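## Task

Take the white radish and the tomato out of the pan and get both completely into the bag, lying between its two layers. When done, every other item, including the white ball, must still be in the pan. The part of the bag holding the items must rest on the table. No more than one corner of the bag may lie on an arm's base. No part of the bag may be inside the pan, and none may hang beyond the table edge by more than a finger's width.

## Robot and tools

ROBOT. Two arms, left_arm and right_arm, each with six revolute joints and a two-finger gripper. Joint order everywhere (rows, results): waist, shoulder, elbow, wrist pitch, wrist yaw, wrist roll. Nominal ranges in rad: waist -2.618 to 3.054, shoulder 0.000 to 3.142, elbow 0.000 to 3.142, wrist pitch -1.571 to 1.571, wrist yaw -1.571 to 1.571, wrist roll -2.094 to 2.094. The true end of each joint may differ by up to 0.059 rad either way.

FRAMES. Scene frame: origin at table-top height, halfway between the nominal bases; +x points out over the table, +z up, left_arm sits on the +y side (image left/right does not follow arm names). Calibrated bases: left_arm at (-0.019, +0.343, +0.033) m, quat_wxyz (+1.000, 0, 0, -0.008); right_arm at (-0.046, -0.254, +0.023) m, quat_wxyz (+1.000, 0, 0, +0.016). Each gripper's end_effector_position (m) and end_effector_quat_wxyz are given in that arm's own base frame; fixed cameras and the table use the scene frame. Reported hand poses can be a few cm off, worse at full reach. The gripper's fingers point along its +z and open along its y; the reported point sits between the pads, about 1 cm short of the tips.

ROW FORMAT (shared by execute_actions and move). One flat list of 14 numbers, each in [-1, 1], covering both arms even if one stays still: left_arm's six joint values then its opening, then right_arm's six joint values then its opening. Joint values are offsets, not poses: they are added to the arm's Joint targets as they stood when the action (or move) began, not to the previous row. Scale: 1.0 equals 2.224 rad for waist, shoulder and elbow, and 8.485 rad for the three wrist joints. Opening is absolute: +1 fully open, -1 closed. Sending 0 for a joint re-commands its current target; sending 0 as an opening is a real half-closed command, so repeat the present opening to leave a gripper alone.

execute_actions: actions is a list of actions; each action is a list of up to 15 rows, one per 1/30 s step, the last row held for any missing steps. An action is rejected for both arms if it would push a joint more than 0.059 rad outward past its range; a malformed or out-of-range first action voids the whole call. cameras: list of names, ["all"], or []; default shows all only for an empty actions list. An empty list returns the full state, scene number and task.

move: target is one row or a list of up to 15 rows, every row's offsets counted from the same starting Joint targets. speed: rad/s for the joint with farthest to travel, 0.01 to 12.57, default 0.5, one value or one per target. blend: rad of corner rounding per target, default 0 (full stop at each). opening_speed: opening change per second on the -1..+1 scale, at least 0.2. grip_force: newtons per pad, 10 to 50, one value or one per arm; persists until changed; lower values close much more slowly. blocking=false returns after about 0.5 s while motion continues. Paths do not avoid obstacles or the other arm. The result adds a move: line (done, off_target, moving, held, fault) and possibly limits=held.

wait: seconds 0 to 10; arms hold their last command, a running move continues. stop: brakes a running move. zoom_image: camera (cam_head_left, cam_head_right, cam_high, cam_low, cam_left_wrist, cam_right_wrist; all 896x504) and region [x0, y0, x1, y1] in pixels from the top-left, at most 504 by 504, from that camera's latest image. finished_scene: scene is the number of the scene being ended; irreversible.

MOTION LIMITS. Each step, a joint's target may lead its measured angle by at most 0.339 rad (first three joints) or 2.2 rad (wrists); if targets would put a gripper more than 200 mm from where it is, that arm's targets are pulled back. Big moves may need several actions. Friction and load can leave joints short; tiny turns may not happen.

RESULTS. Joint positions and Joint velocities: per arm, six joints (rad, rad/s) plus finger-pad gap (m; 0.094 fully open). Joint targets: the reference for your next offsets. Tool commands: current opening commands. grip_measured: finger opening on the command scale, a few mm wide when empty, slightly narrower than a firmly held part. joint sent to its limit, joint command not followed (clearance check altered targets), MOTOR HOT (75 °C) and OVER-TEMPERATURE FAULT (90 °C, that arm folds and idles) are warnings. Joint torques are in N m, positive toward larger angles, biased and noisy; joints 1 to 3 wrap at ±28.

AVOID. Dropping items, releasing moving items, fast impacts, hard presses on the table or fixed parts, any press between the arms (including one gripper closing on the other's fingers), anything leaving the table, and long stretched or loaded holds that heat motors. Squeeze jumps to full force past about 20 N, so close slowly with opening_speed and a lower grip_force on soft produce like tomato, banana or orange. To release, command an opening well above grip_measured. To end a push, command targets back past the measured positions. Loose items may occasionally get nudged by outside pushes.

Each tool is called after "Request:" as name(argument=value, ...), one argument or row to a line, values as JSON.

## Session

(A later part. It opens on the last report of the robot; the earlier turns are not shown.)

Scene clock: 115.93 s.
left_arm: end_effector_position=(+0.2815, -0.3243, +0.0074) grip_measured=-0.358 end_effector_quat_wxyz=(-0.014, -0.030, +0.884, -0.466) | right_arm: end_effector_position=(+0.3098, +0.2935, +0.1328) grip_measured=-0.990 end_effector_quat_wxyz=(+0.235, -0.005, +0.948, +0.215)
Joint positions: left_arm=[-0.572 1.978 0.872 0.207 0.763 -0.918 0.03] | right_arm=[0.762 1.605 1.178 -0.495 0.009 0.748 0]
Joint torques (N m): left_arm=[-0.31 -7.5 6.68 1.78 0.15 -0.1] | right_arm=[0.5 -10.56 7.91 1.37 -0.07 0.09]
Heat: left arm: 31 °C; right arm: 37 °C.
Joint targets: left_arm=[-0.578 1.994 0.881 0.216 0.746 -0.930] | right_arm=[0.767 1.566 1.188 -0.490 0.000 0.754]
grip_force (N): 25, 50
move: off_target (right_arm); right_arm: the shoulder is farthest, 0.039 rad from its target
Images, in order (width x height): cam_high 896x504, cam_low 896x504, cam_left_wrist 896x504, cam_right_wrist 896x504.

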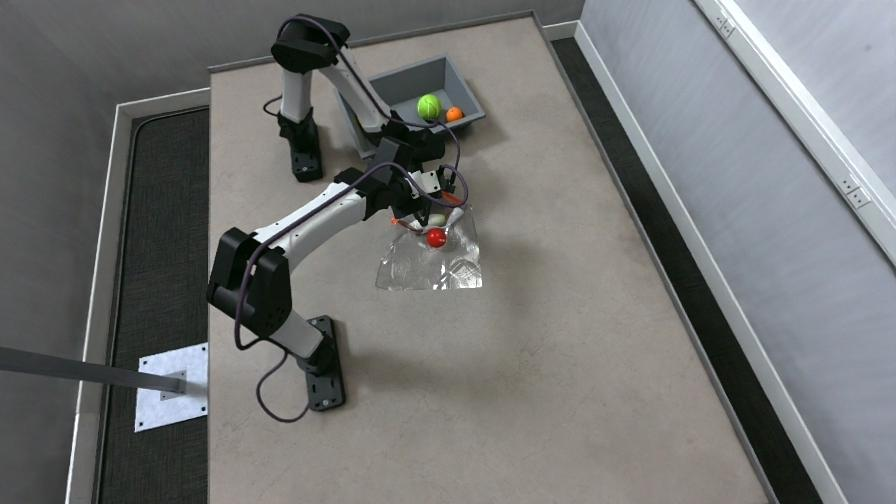

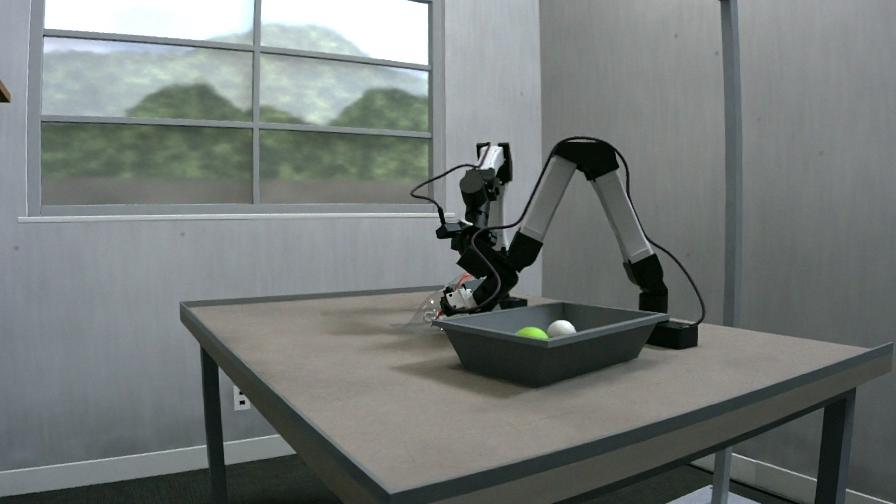

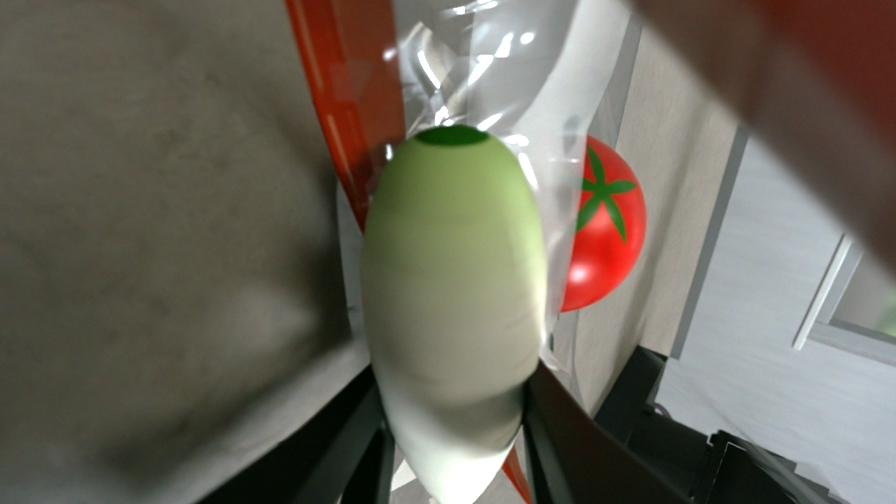

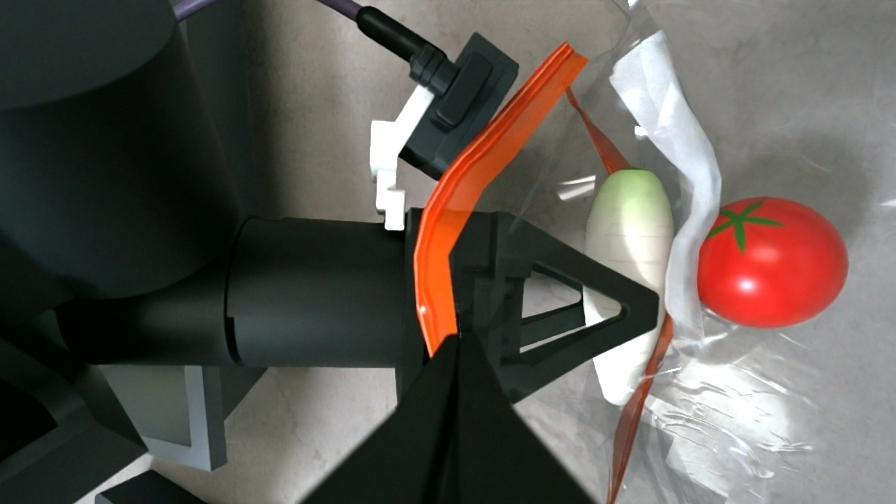

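Request:
move(
  target=[0,0,0,0,0,0,-0.02,0,0,0,0,0,0,-1],
  opening_speed=0.5,
  cameras=["cam_high","cam_low","cam_left_wrist","cam_right_wrist"],
)

Scene clock: 117.27 s.
left_arm: end_effector_position=(+0.2817, -0.3244, +0.0075) grip_measured=-0.022 end_effector_quat_wxyz=(-0.013, -0.030, +0.884, -0.466) | right_arm: end_effector_position=(+0.3098, +0.2935, +0.1328) grip_measured=-0.990 end_effector_quat_wxyz=(+0.235, -0.005, +0.948, +0.215)
Joint positions: left_arm=[-0.572 1.978 0.872 0.208 0.763 -0.918 0.046] | right_arm=[0.762 1.605 1.178 -0.495 0.009 0.748 0]
Joint torques (N m): left_arm=[-0.24 -7.5 6.68 1.78 0.15 -0.11] | right_arm=[0.53 -10.55 7.9 1.38 -0.08 0.09]
Heat: left arm: 31 °C; right arm: 37 °C.
Joint targets: left_arm=[-0.578 1.994 0.881 0.216 0.746 -0.930] | right_arm=[0.767 1.566 1.188 -0.490 0.000 0.754]
grip_force (N): 25, 50
move: off_target (right_arm); right_arm: the shoulder is farthest, 0.039 rad from its target
Images, in order (width x height): cam_high 896x504, cam_low 896x504, cam_left_wrist 896x504, cam_right_wrist 896x504.

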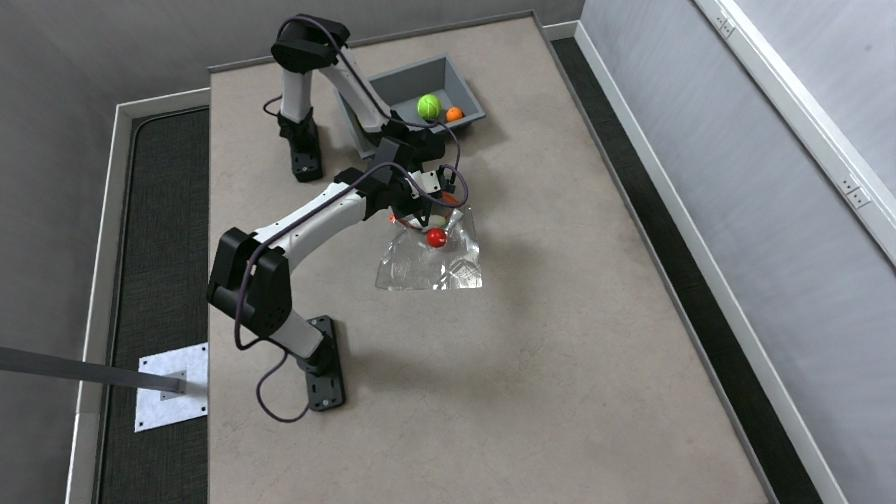

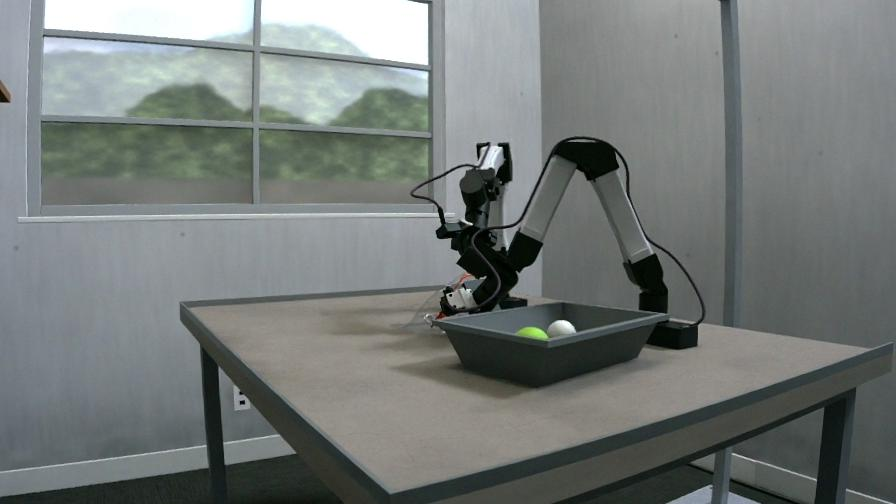

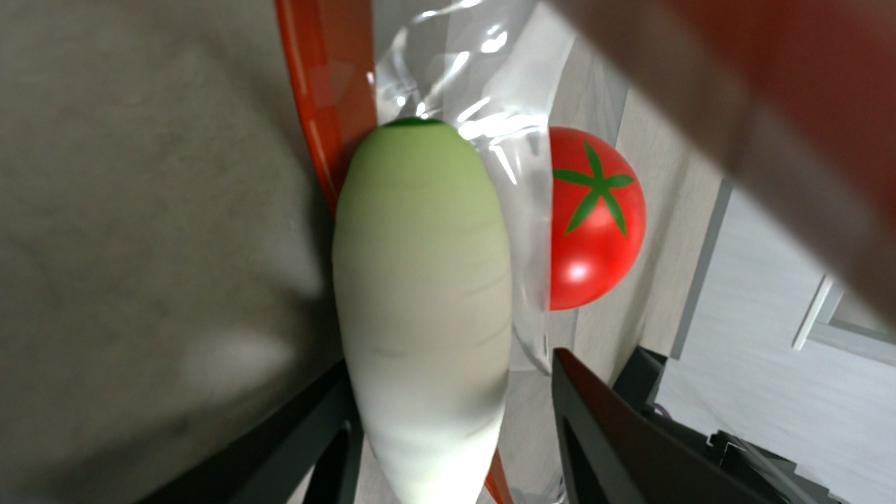

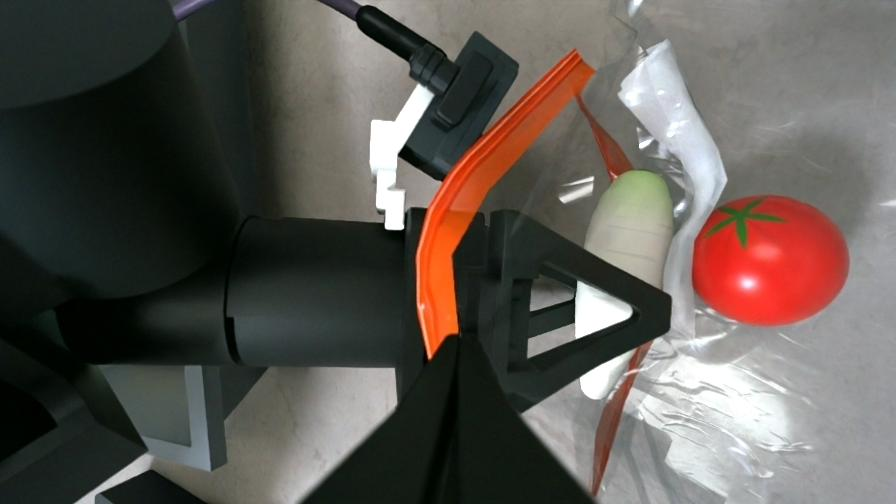

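Request:
move(
  target=[0.0706,-0.0973,-0.0121,-0.0376,0.0106,0.0189,-1,0,0,0,0,0,0,-1],
  speed=0.3,
  opening_speed=0.2,
  cameras=["cam_high"],
  blocking=false,
)

Scene clock: 118.27 s.
left_arm: end_effector_position=(+0.2884, -0.3061, +0.0113) grip_measured=-0.115 end_effector_quat_wxyz=(-0.014, -0.048, +0.889, -0.455) | right_arm: end_effector_position=(+0.3098, +0.2935, +0.1328) grip_measured=-0.990 end_effector_quat_wxyz=(+0.235, -0.005, +0.948, +0.215)
Joint positions: left_arm=[-0.525 1.943 0.872 0.127 0.765 -0.891 0.042] | right_arm=[0.762 1.605 1.178 -0.495 0.009 0.748 0]
Joint velocities: left_arm=[0.178 -0.271 0.007 -0.3 0.022 0.095 -0.007] | right_arm=[within noise]
Joint torques (N m): left_arm=[0.69 -10.71 5.63 1.51 0.45 0.13] | right_arm=[0.5 -10.56 7.9 1.37 -0.08 0.09]
Heat: left arm: 31 °C; right arm: 38 °C.
Joint targets: left_arm=[-0.510 1.899 0.869 0.076 0.785 -0.860] | right_arm=[0.767 1.566 1.188 -0.490 0.000 0.754]
Tool commands: left_gripper/opening=-0.12 right_gripper/opening=-1.0
grip_force (N): 25, 50
move: running; left_arm: the wrist pitch is farthest, 0.230 rad from its target; right_arm: the shoulder is farthest, 0.039 rad from its target
Images, in order (width x height): cam_high 896x504.

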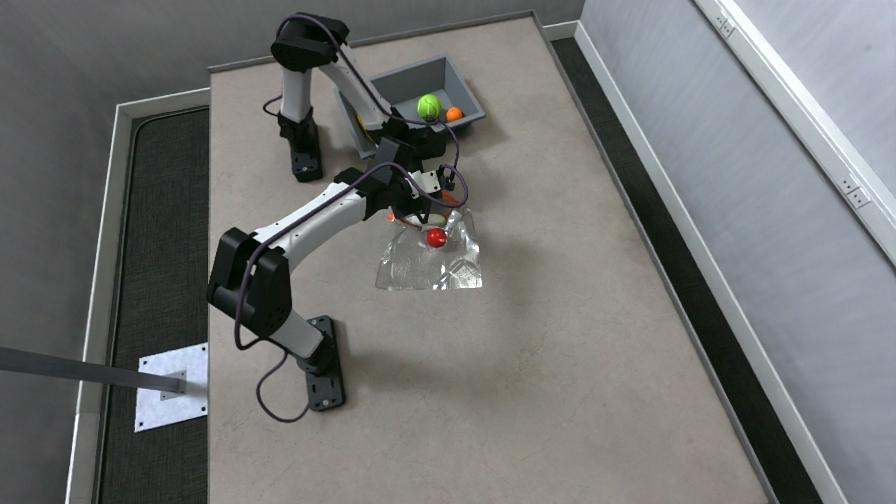

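Request:
wait(
  seconds=1.5,
  cameras=["cam_low","cam_left_wrist","cam_right_wrist"],
)

Scene clock: 119.93 s.
left_arm: end_effector_position=(+0.2882, -0.2707, +0.0450) grip_measured=-0.447 end_effector_quat_wxyz=(-0.014, -0.050, +0.888, -0.457) | right_arm: end_effector_position=(+0.3098, +0.2935, +0.1328) grip_measured=-0.990 end_effector_quat_wxyz=(+0.235, -0.005, +0.948, +0.215)
Joint positions: left_arm=[-0.426 1.8 0.866 -0.089 0.822 -0.782 0.026] | right_arm=[0.762 1.605 1.178 -0.495 0.009 0.748 0]
Joint velocities: left_arm=[-0.002 0.012 -0.007 -0.022 0.022 0.007 -0.009] | right_arm=[within noise]
Joint torques (N m): left_arm=[0.57 -9.51 5.19 1.32 0.5 0.11] | right_arm=[0.5 -10.55 7.92 1.37 -0.08 0.08]
Heat: left arm: 31 °C; right arm: 38 °C.
Joint targets: left_arm=[-0.422 1.777 0.854 -0.103 0.836 -0.770] | right_arm=[0.767 1.566 1.188 -0.490 0.000 0.754]
Tool commands: left_gripper/opening=-0.453333 right_gripper/opening=-1.0
grip_force (N): 25, 50
earlier move: running; right_arm: the shoulder is farthest, 0.039 rad from its target
wait: 1.50 s; no rest
Images, in order (width x height): cam_low 896x504, cam_left_wrist 896x504, cam_right_wrist 896x504.

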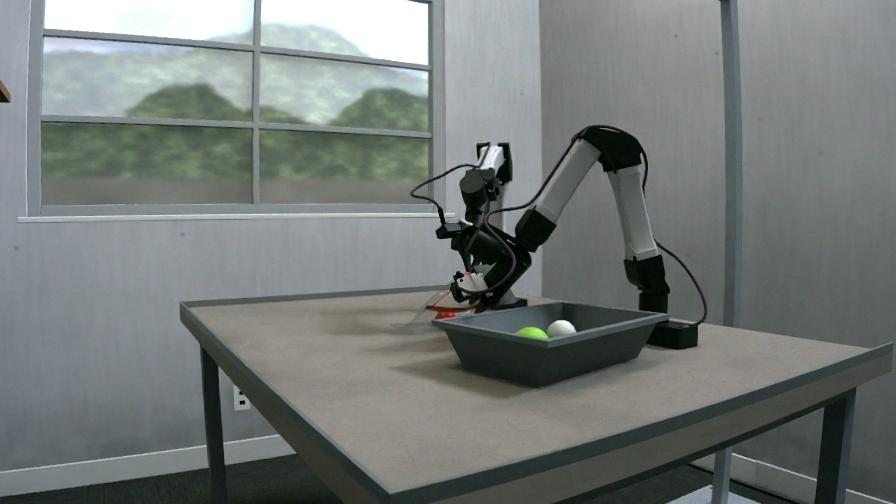

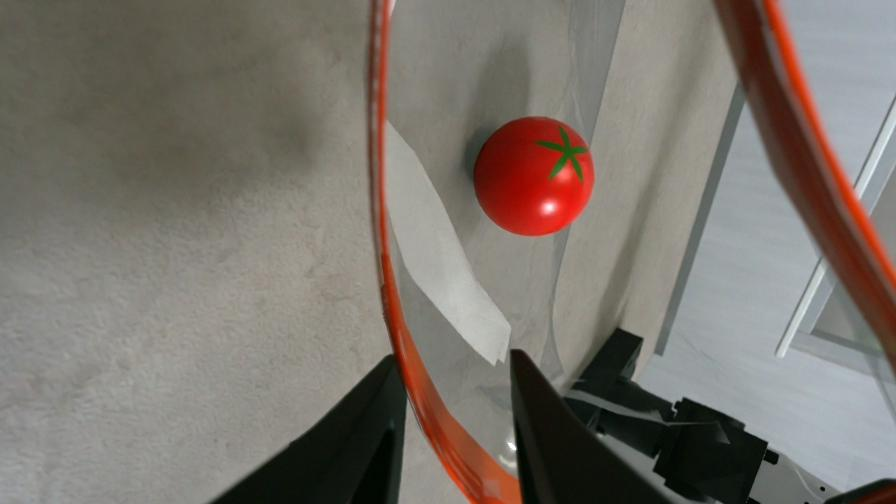

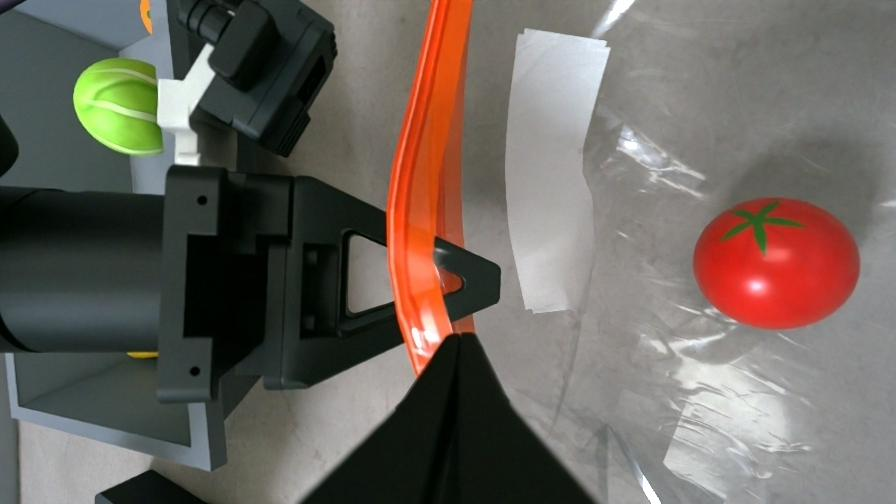

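Request:
wait(
  seconds=0.1,
  cameras=["all"],
)

Request:
zoom_image(
  camera="cam_high",
  region=[340, 100, 520, 310],
)

Request:
zoom_image(
  camera="cam_head_left",
  region=[290, 200, 470, 370],
)

Request:
zoom_image(
  camera="cam_low",
  region=[380, 240, 580, 360],
)

Scene clock: 120.30 s.
left_arm: end_effector_position=(+0.2882, -0.2707, +0.0450) grip_measured=-0.522 end_effector_quat_wxyz=(-0.014, -0.050, +0.888, -0.457) | right_arm: end_effector_position=(+0.3098, +0.2935, +0.1328) grip_measured=-0.990 end_effector_quat_wxyz=(+0.235, -0.005, +0.948, +0.215)
Joint positions: left_arm=[-0.426 1.8 0.866 -0.089 0.822 -0.782 0.022] | right_arm=[0.762 1.605 1.178 -0.495 0.009 0.748 0]
Joint velocities: left_arm=[-0.007 -0.002 0.017 -0.037 -0.066 0.037 -0.009] | right_arm=[within noise]
Joint torques (N m): left_arm=[0.54 -9.55 5.2 1.31 0.5 0.11] | right_arm=[0.49 -10.56 7.92 1.38 -0.08 0.08]
Heat: left arm: 31 °C; right arm: 38 °C.
Joint targets: left_arm=[-0.422 1.777 0.854 -0.103 0.836 -0.770] | right_arm=[0.767 1.566 1.188 -0.490 0.000 0.754]
Tool commands: left_gripper/opening=-0.526667 right_gripper/opening=-1.0
grip_force (N): 25, 50
earlier move: running; right_arm: the shoulder is farthest, 0.039 rad from its target
wait: 0.10 s; no rest

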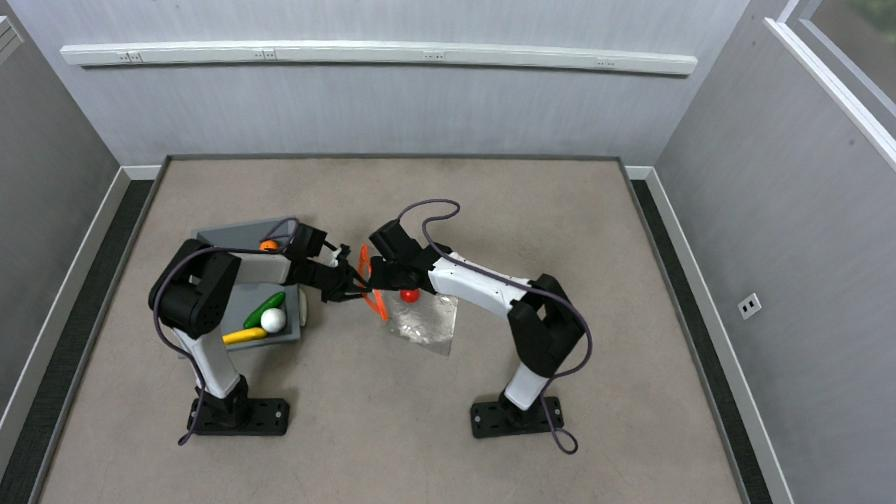

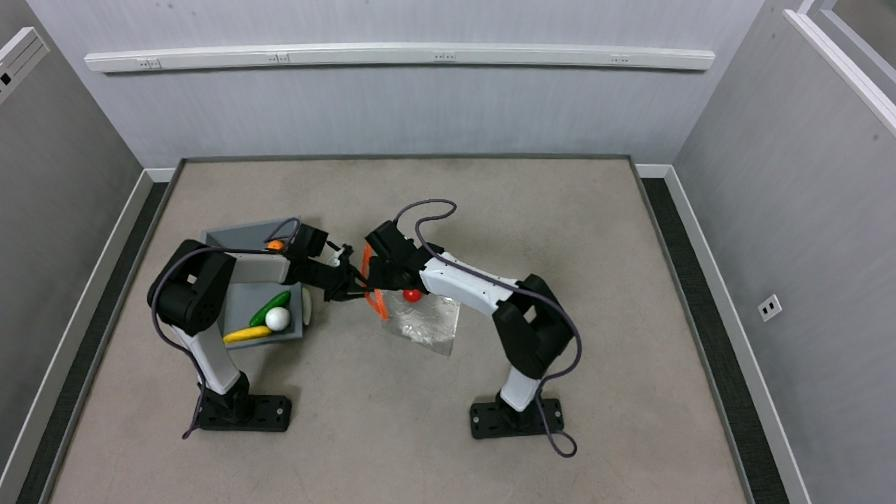

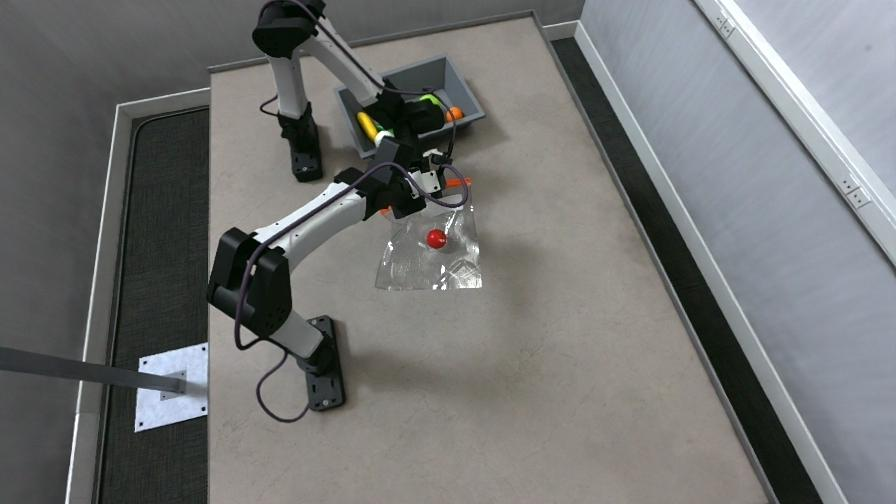

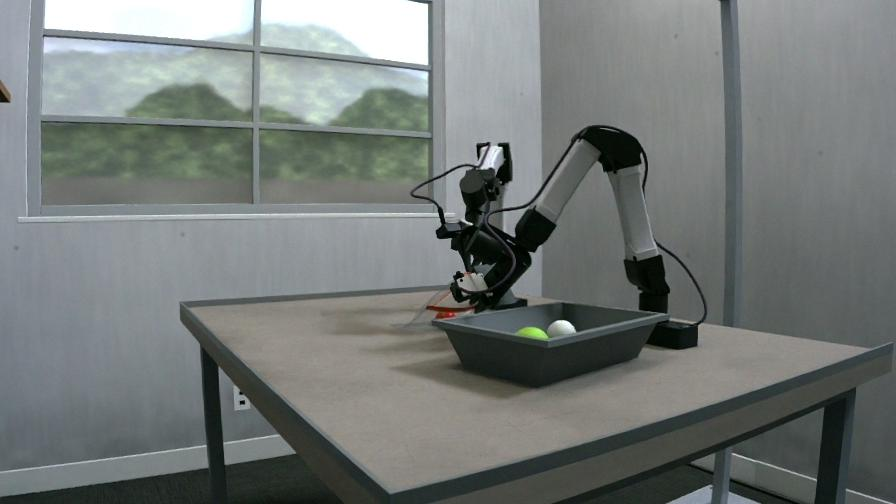

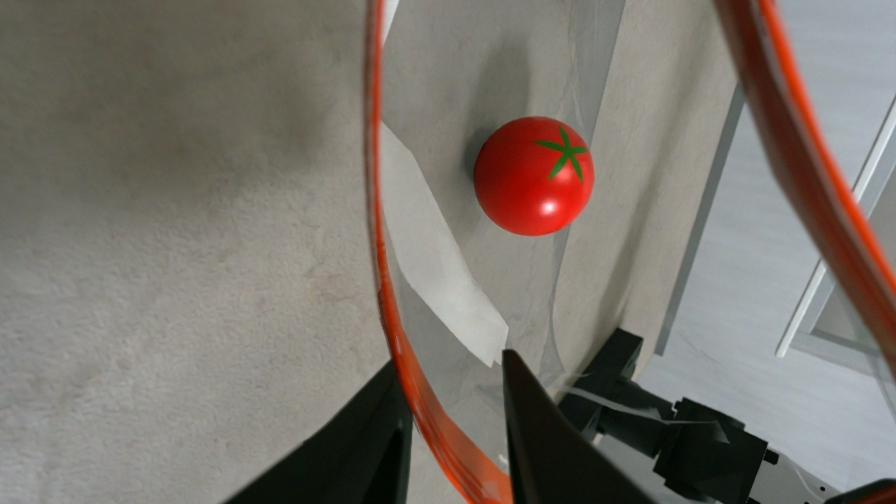

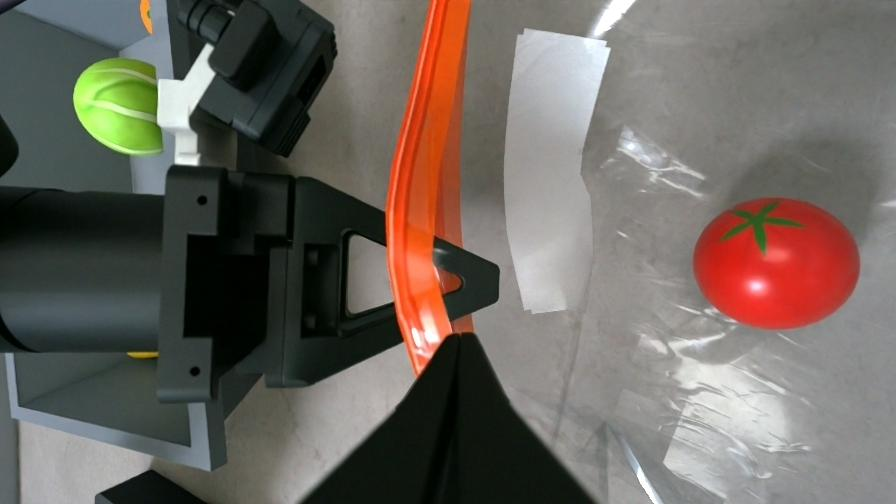

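Scaled by 2.400 from the camera's 896x504 image, which has a finer 1280x720 frame.

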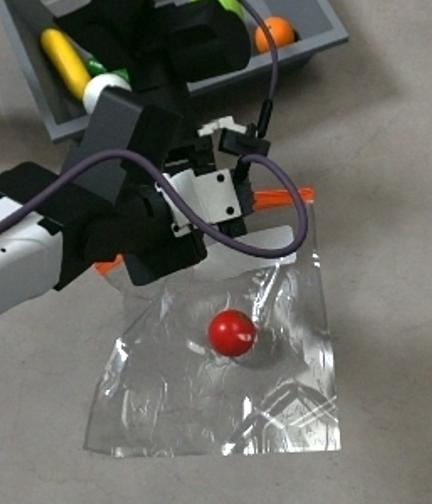

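Scaled by 2.800 from the camera's 896x504 image, which has a finer 1280x720 frame.

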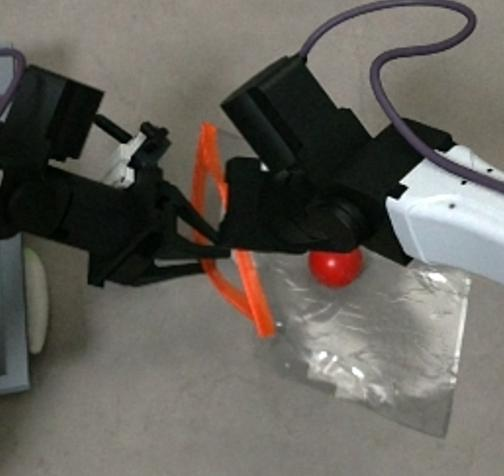

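Scaled by 2.520 from the camera's 896x504 image, which has a finer 1280x720 frame.

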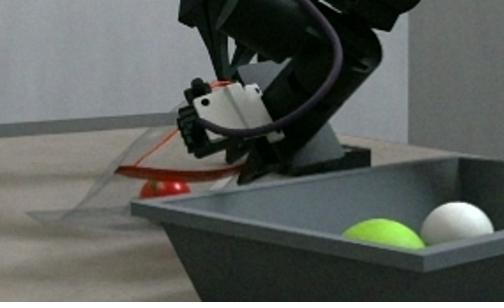

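Request:
move(
  target=[
    [0.0706,-0.0558,0.0274,-0.0415,0.0082,0.0248,-1,0,0.0405,0,0.0071,0,0,-1],
    [0.0099,-0.1942,0.2594,-0.1393,-0.0985,0.0908,0,0,0.0405,0,0.0071,0,0,-1],
  ],
  speed=0.7,
  blend=0.08,
  grip_force=[50,50],
  cameras=["all"],
)

a move is refused until a result has shown your running move's end: call wait (it returns as soon as the move ends) or stop first; nothing of this call was run
Scene clock: 120.93 s.
left_arm: end_effector_position=(+0.2882, -0.2707, +0.0450) grip_measured=-0.648 end_effector_quat_wxyz=(-0.014, -0.050, +0.888, -0.457) | right_arm: end_effector_position=(+0.3098, +0.2935, +0.1328) grip_measured=-0.990 end_effector_quat_wxyz=(+0.235, -0.005, +0.948, +0.215)
Joint positions: left_arm=[-0.426 1.8 0.866 -0.089 0.822 -0.782 0.017] | right_arm=[0.762 1.605 1.178 -0.495 0.009 0.748 0]
Joint velocities: left_arm=[0.002 -0.007 -0.007 -0.081 -0.007 0.022 -0.007] | right_arm=[within noise]
Joint torques (N m): left_arm=[0.55 -9.51 5.2 1.31 0.5 0.11] | right_arm=[0.51 -10.54 7.91 1.38 -0.07 0.09]
Heat: left arm: 31 °C; right arm: 38 °C.
Joint targets: left_arm=[-0.422 1.777 0.854 -0.103 0.836 -0.770] | right_arm=[0.767 1.566 1.188 -0.490 0.000 0.754]
Tool commands: left_gripper/opening=-0.653333 right_gripper/opening=-1.0
grip_force (N): 25, 50
earlier move: running; right_arm: the shoulder is farthest, 0.039 rad from its target

Request:
stop(
)

Request:
move(
  target=[
    [0.0706,-0.0558,0.0274,-0.0415,0.0082,0.0248,-1,0,0.0405,0,0.0071,0,0,-1],
    [0.0099,-0.1942,0.2594,-0.1393,-0.0985,0.0908,0,0,0.0405,0,0.0071,0,0,-1],
  ],
  speed=0.7,
  blend=0.08,
  grip_force=[50,50],
  cameras=["all"],
)

Scene clock: 121.30 s.
left_arm: end_effector_position=(+0.2882, -0.2707, +0.0450) grip_measured=-0.685 end_effector_quat_wxyz=(-0.014, -0.050, +0.888, -0.457) | right_arm: end_effector_position=(+0.3098, +0.2935, +0.1328) grip_measured=-0.990 end_effector_quat_wxyz=(+0.235, -0.005, +0.948, +0.215)
Joint positions: left_arm=[-0.426 1.8 0.866 -0.089 0.822 -0.782 0.015] | right_arm=[0.762 1.605 1.178 -0.495 0.009 0.748 0]
Joint velocities: within noise
Joint torques (N m): left_arm=[0.51 -9.54 5.18 1.32 0.49 0.11] | right_arm=[0.5 -10.55 7.9 1.38 -0.08 0.09]
Heat: left arm: 31 °C; right arm: 38 °C.
Joint targets: left_arm=[-0.422 1.777 0.854 -0.103 0.836 -0.770] | right_arm=[0.767 1.566 1.188 -0.490 0.000 0.754]
Tool commands: left_gripper/opening=-0.686667 right_gripper/opening=-1.0
grip_force (N): 25, 50
earlier move: stopped; right_arm: the shoulder is farthest, 0.039 rad from its target

Scene clock: 124.57 s.
left_arm: end_effector_position=(+0.2671, -0.1170, +0.2100) grip_measured=-0.002 end_effector_quat_wxyz=(+0.167, +0.193, +0.966, -0.044) | right_arm: end_effector_position=(+0.3136, +0.3083, +0.1259) grip_measured=-0.990 end_effector_quat_wxyz=(+0.234, -0.010, +0.944, +0.232)
Joint positions: left_arm=[-0.403 1.362 1.409 -1.271 0.017 -0.012 0.047] | right_arm=[0.772 1.645 1.178 -0.432 -0.012 0.755 0]
Joint torques (N m): left_arm=[0.46 -5.89 9.5 1.02 -0.14 0.07] | right_arm=[-0.49 -6.54 7.9 1.38 0.14 0.02]
Heat: left arm: 31 °C; right arm: 38 °C.
Joint targets: left_arm=[-0.400 1.345 1.431 -1.285 0.000 0.000] | right_arm=[0.767 1.656 1.188 -0.430 0.000 0.754]
move: done; target 2's new numbers were sent with left_arm's wrist yaw 0.068 rad from that target

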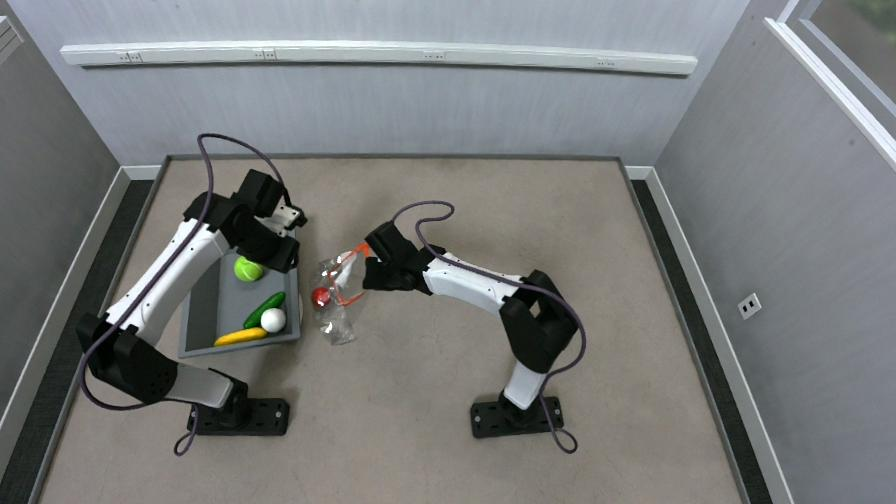

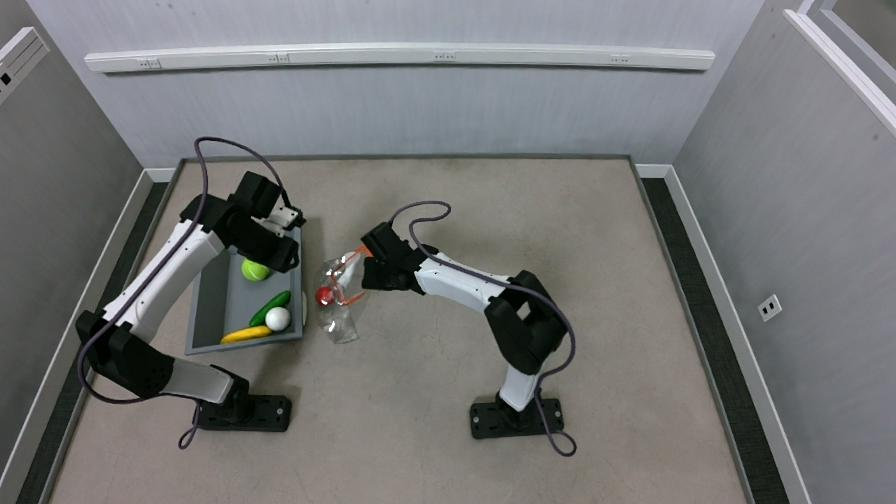

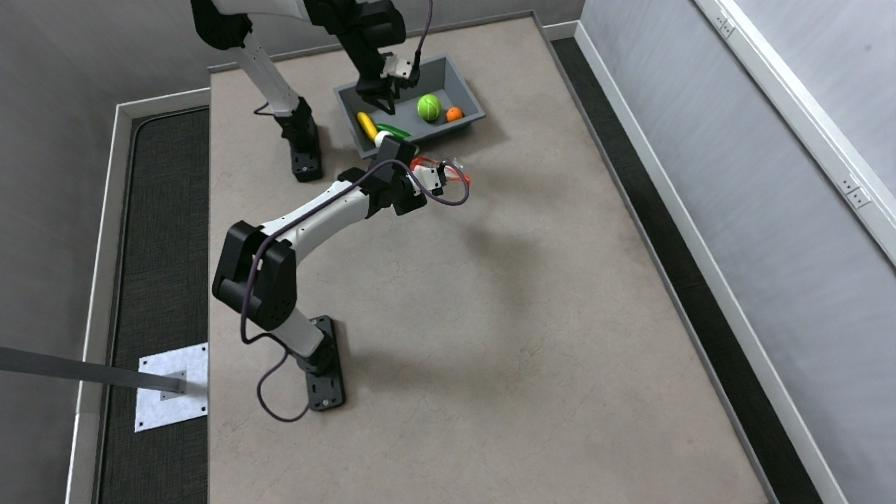

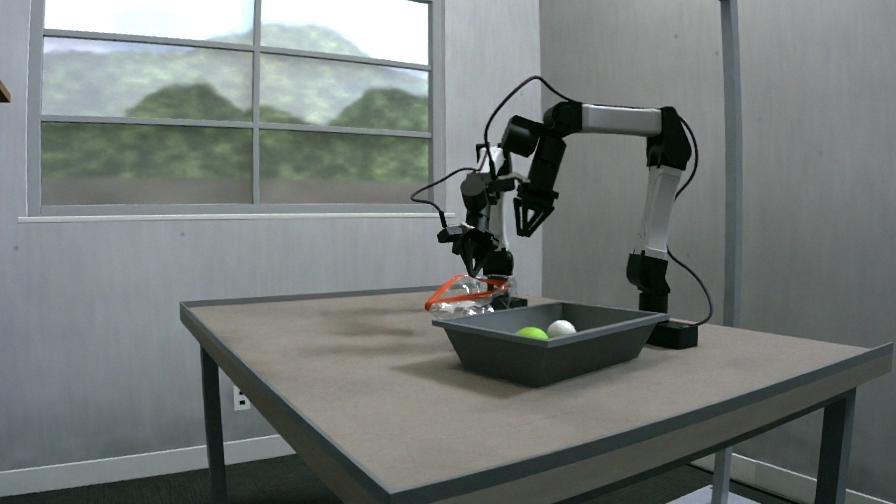

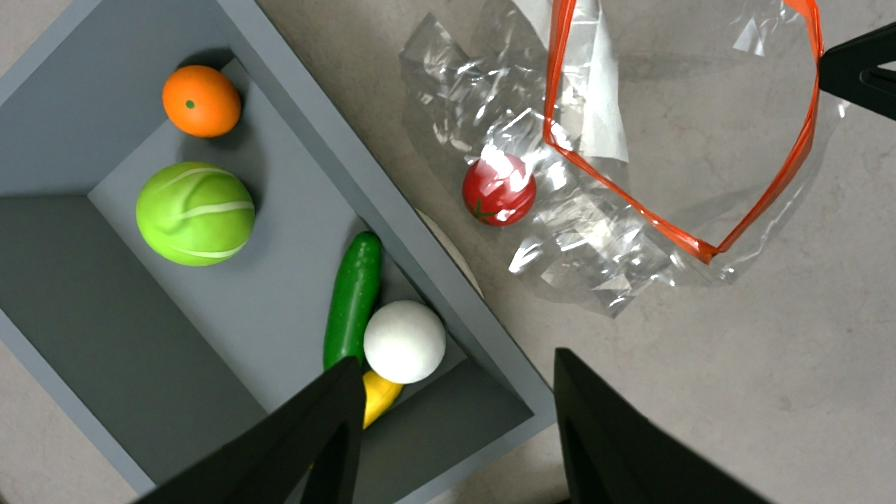

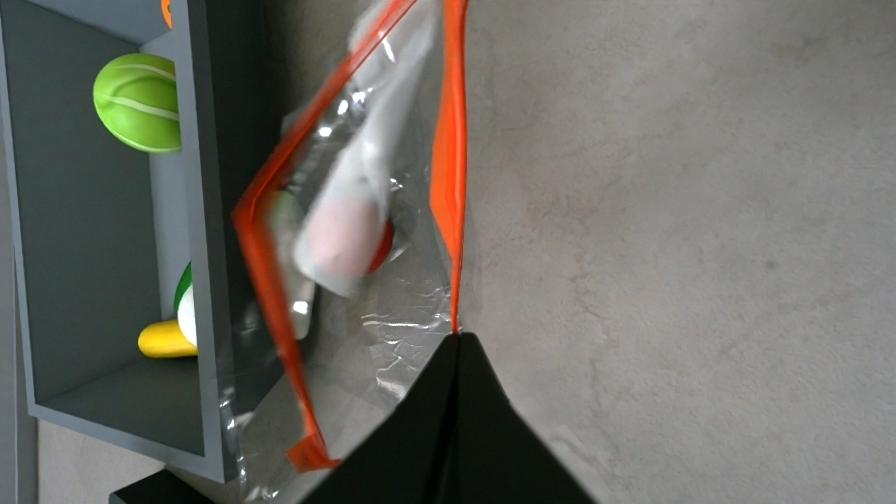

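Request:
wait(
  seconds=0.2,
  cameras=["cam_left_wrist","cam_right_wrist","cam_low","cam_high","cam_head_left"],
)

Request:
zoom_image(
  camera="cam_left_wrist",
  region=[392, 0, 896, 340],
)

Request:
zoom_image(
  camera="cam_right_wrist",
  region=[180, 0, 520, 504],
)

Request:
zoom_image(
  camera="cam_low",
  region=[400, 240, 560, 340],
)

Request:
zoom_image(
  camera="cam_head_left",
  region=[290, 220, 410, 360],
)

Scene clock: 125.47 s.
left_arm: end_effector_position=(+0.2670, -0.1169, +0.2099) grip_measured=-0.002 end_effector_quat_wxyz=(+0.167, +0.193, +0.966, -0.043) | right_arm: end_effector_position=(+0.3136, +0.3082, +0.1259) grip_measured=-0.990 end_effector_quat_wxyz=(+0.234, -0.010, +0.944, +0.232)
Joint positions: left_arm=[-0.403 1.362 1.409 -1.271 0.016 -0.012 0.047] | right_arm=[0.772 1.645 1.178 -0.432 -0.011 0.755 0]
Joint torques (N m): left_arm=[0.43 -5.94 9.52 1.04 -0.13 0.07] | right_arm=[-0.49 -6.52 7.88 1.39 0.1 0.02]
Heat: left arm: 31 °C; right arm: 37 °C.
Joint targets: left_arm=[-0.400 1.345 1.431 -1.285 0.000 0.001] | right_arm=[0.767 1.656 1.188 -0.429 0.000 0.754]
Tool commands: left_gripper/opening=+0.0 right_gripper/opening=-1.0
wait: 0.20 s; at rest from the start
Images, in order (width x height): cam_head_left 896x504, cam_high 896x504, cam_low 896x504, cam_left_wrist 896x504, cam_right_wrist 896x504.

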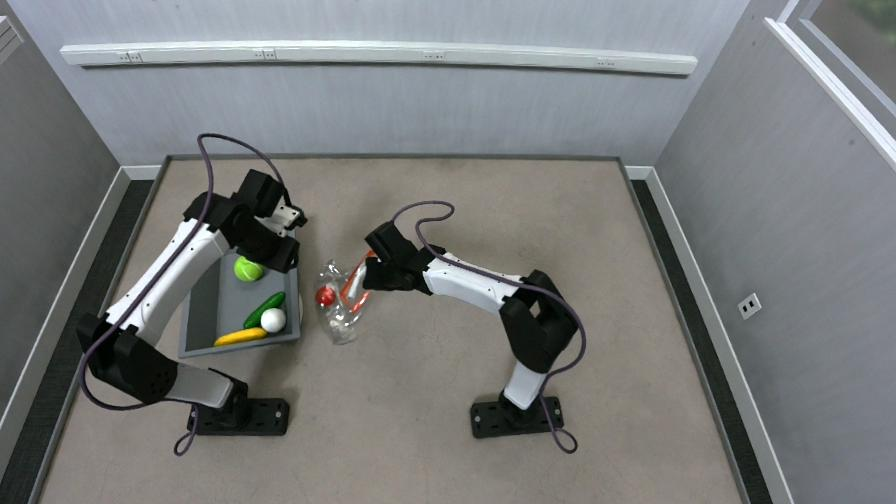

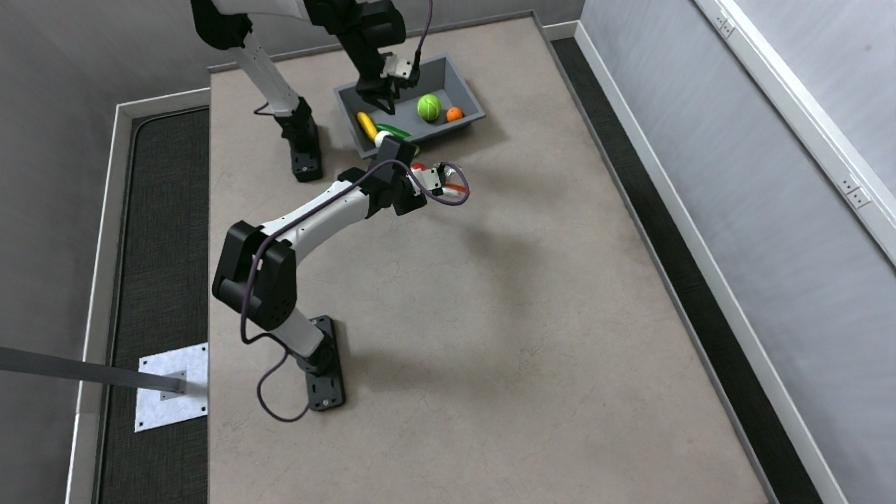

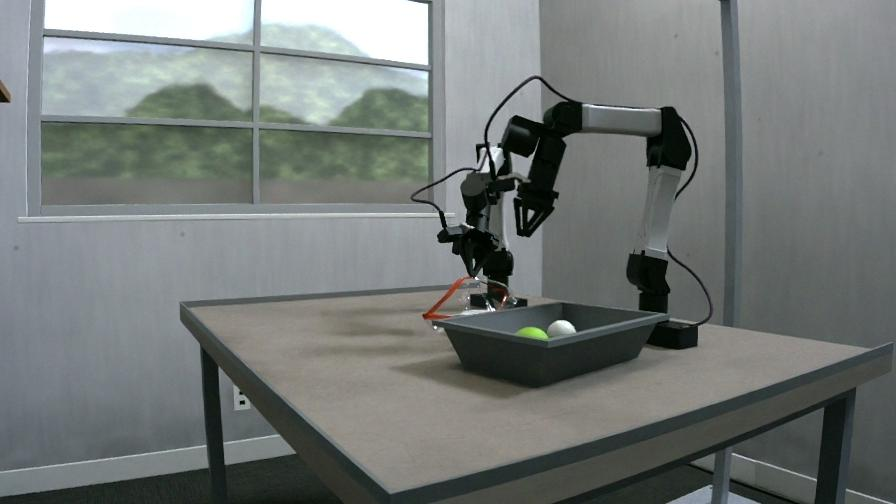

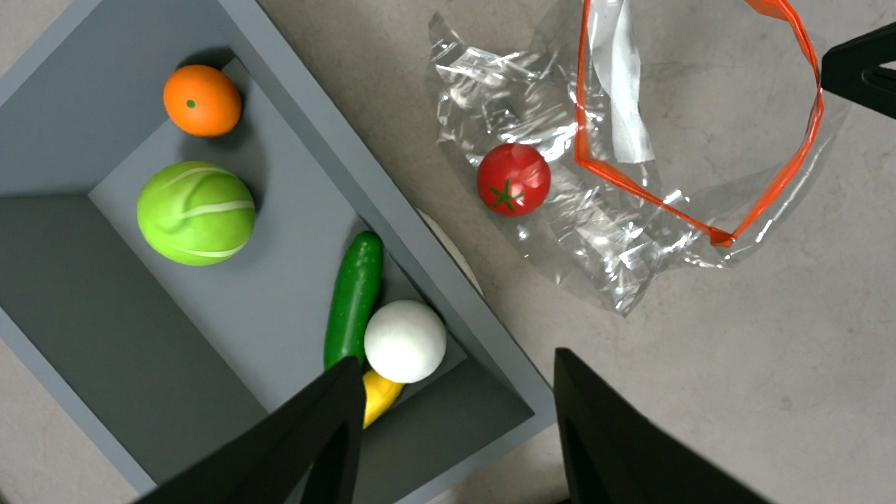

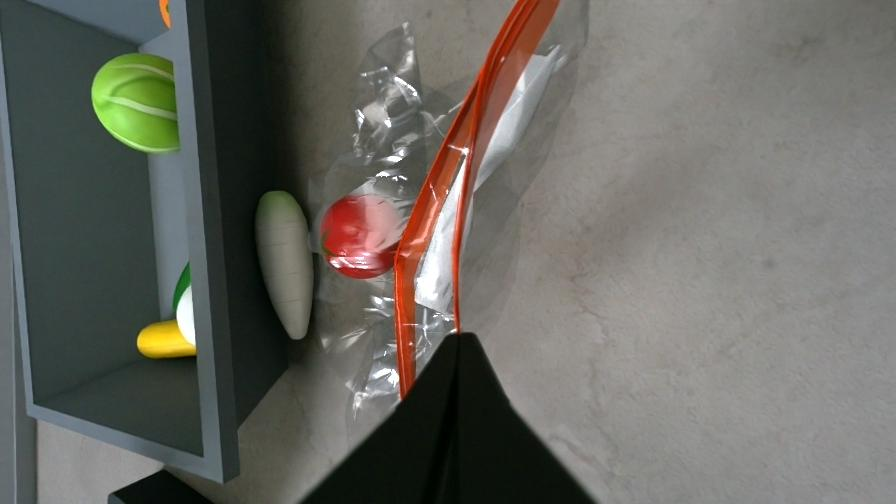

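Scaled by 1.000.

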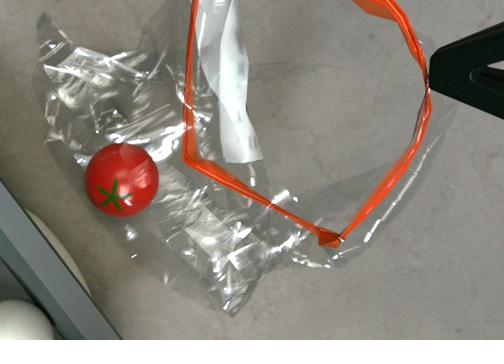

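Scaled by 1.000.

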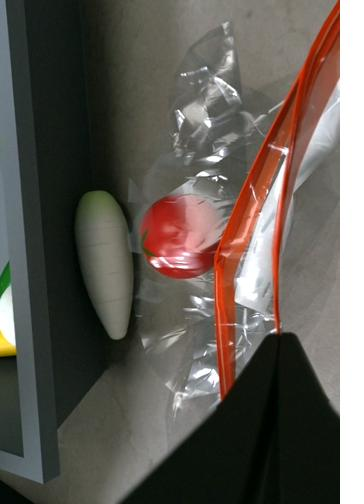

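Scaled by 3.150 from the camera's 896x504 image, which has a finer 1280x720 frame.

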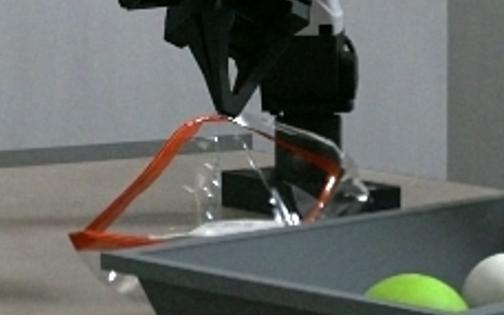

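Scaled by 3.600 from the camera's 896x504 image, which has a finer 1280x720 frame.

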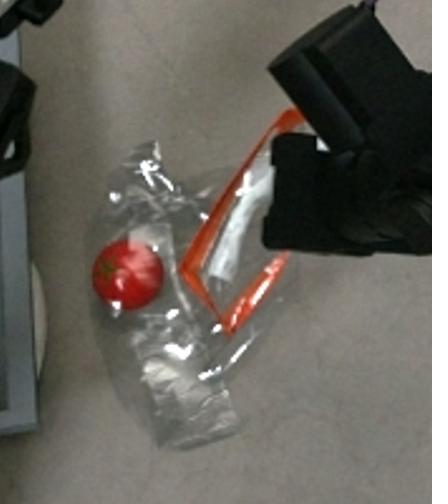

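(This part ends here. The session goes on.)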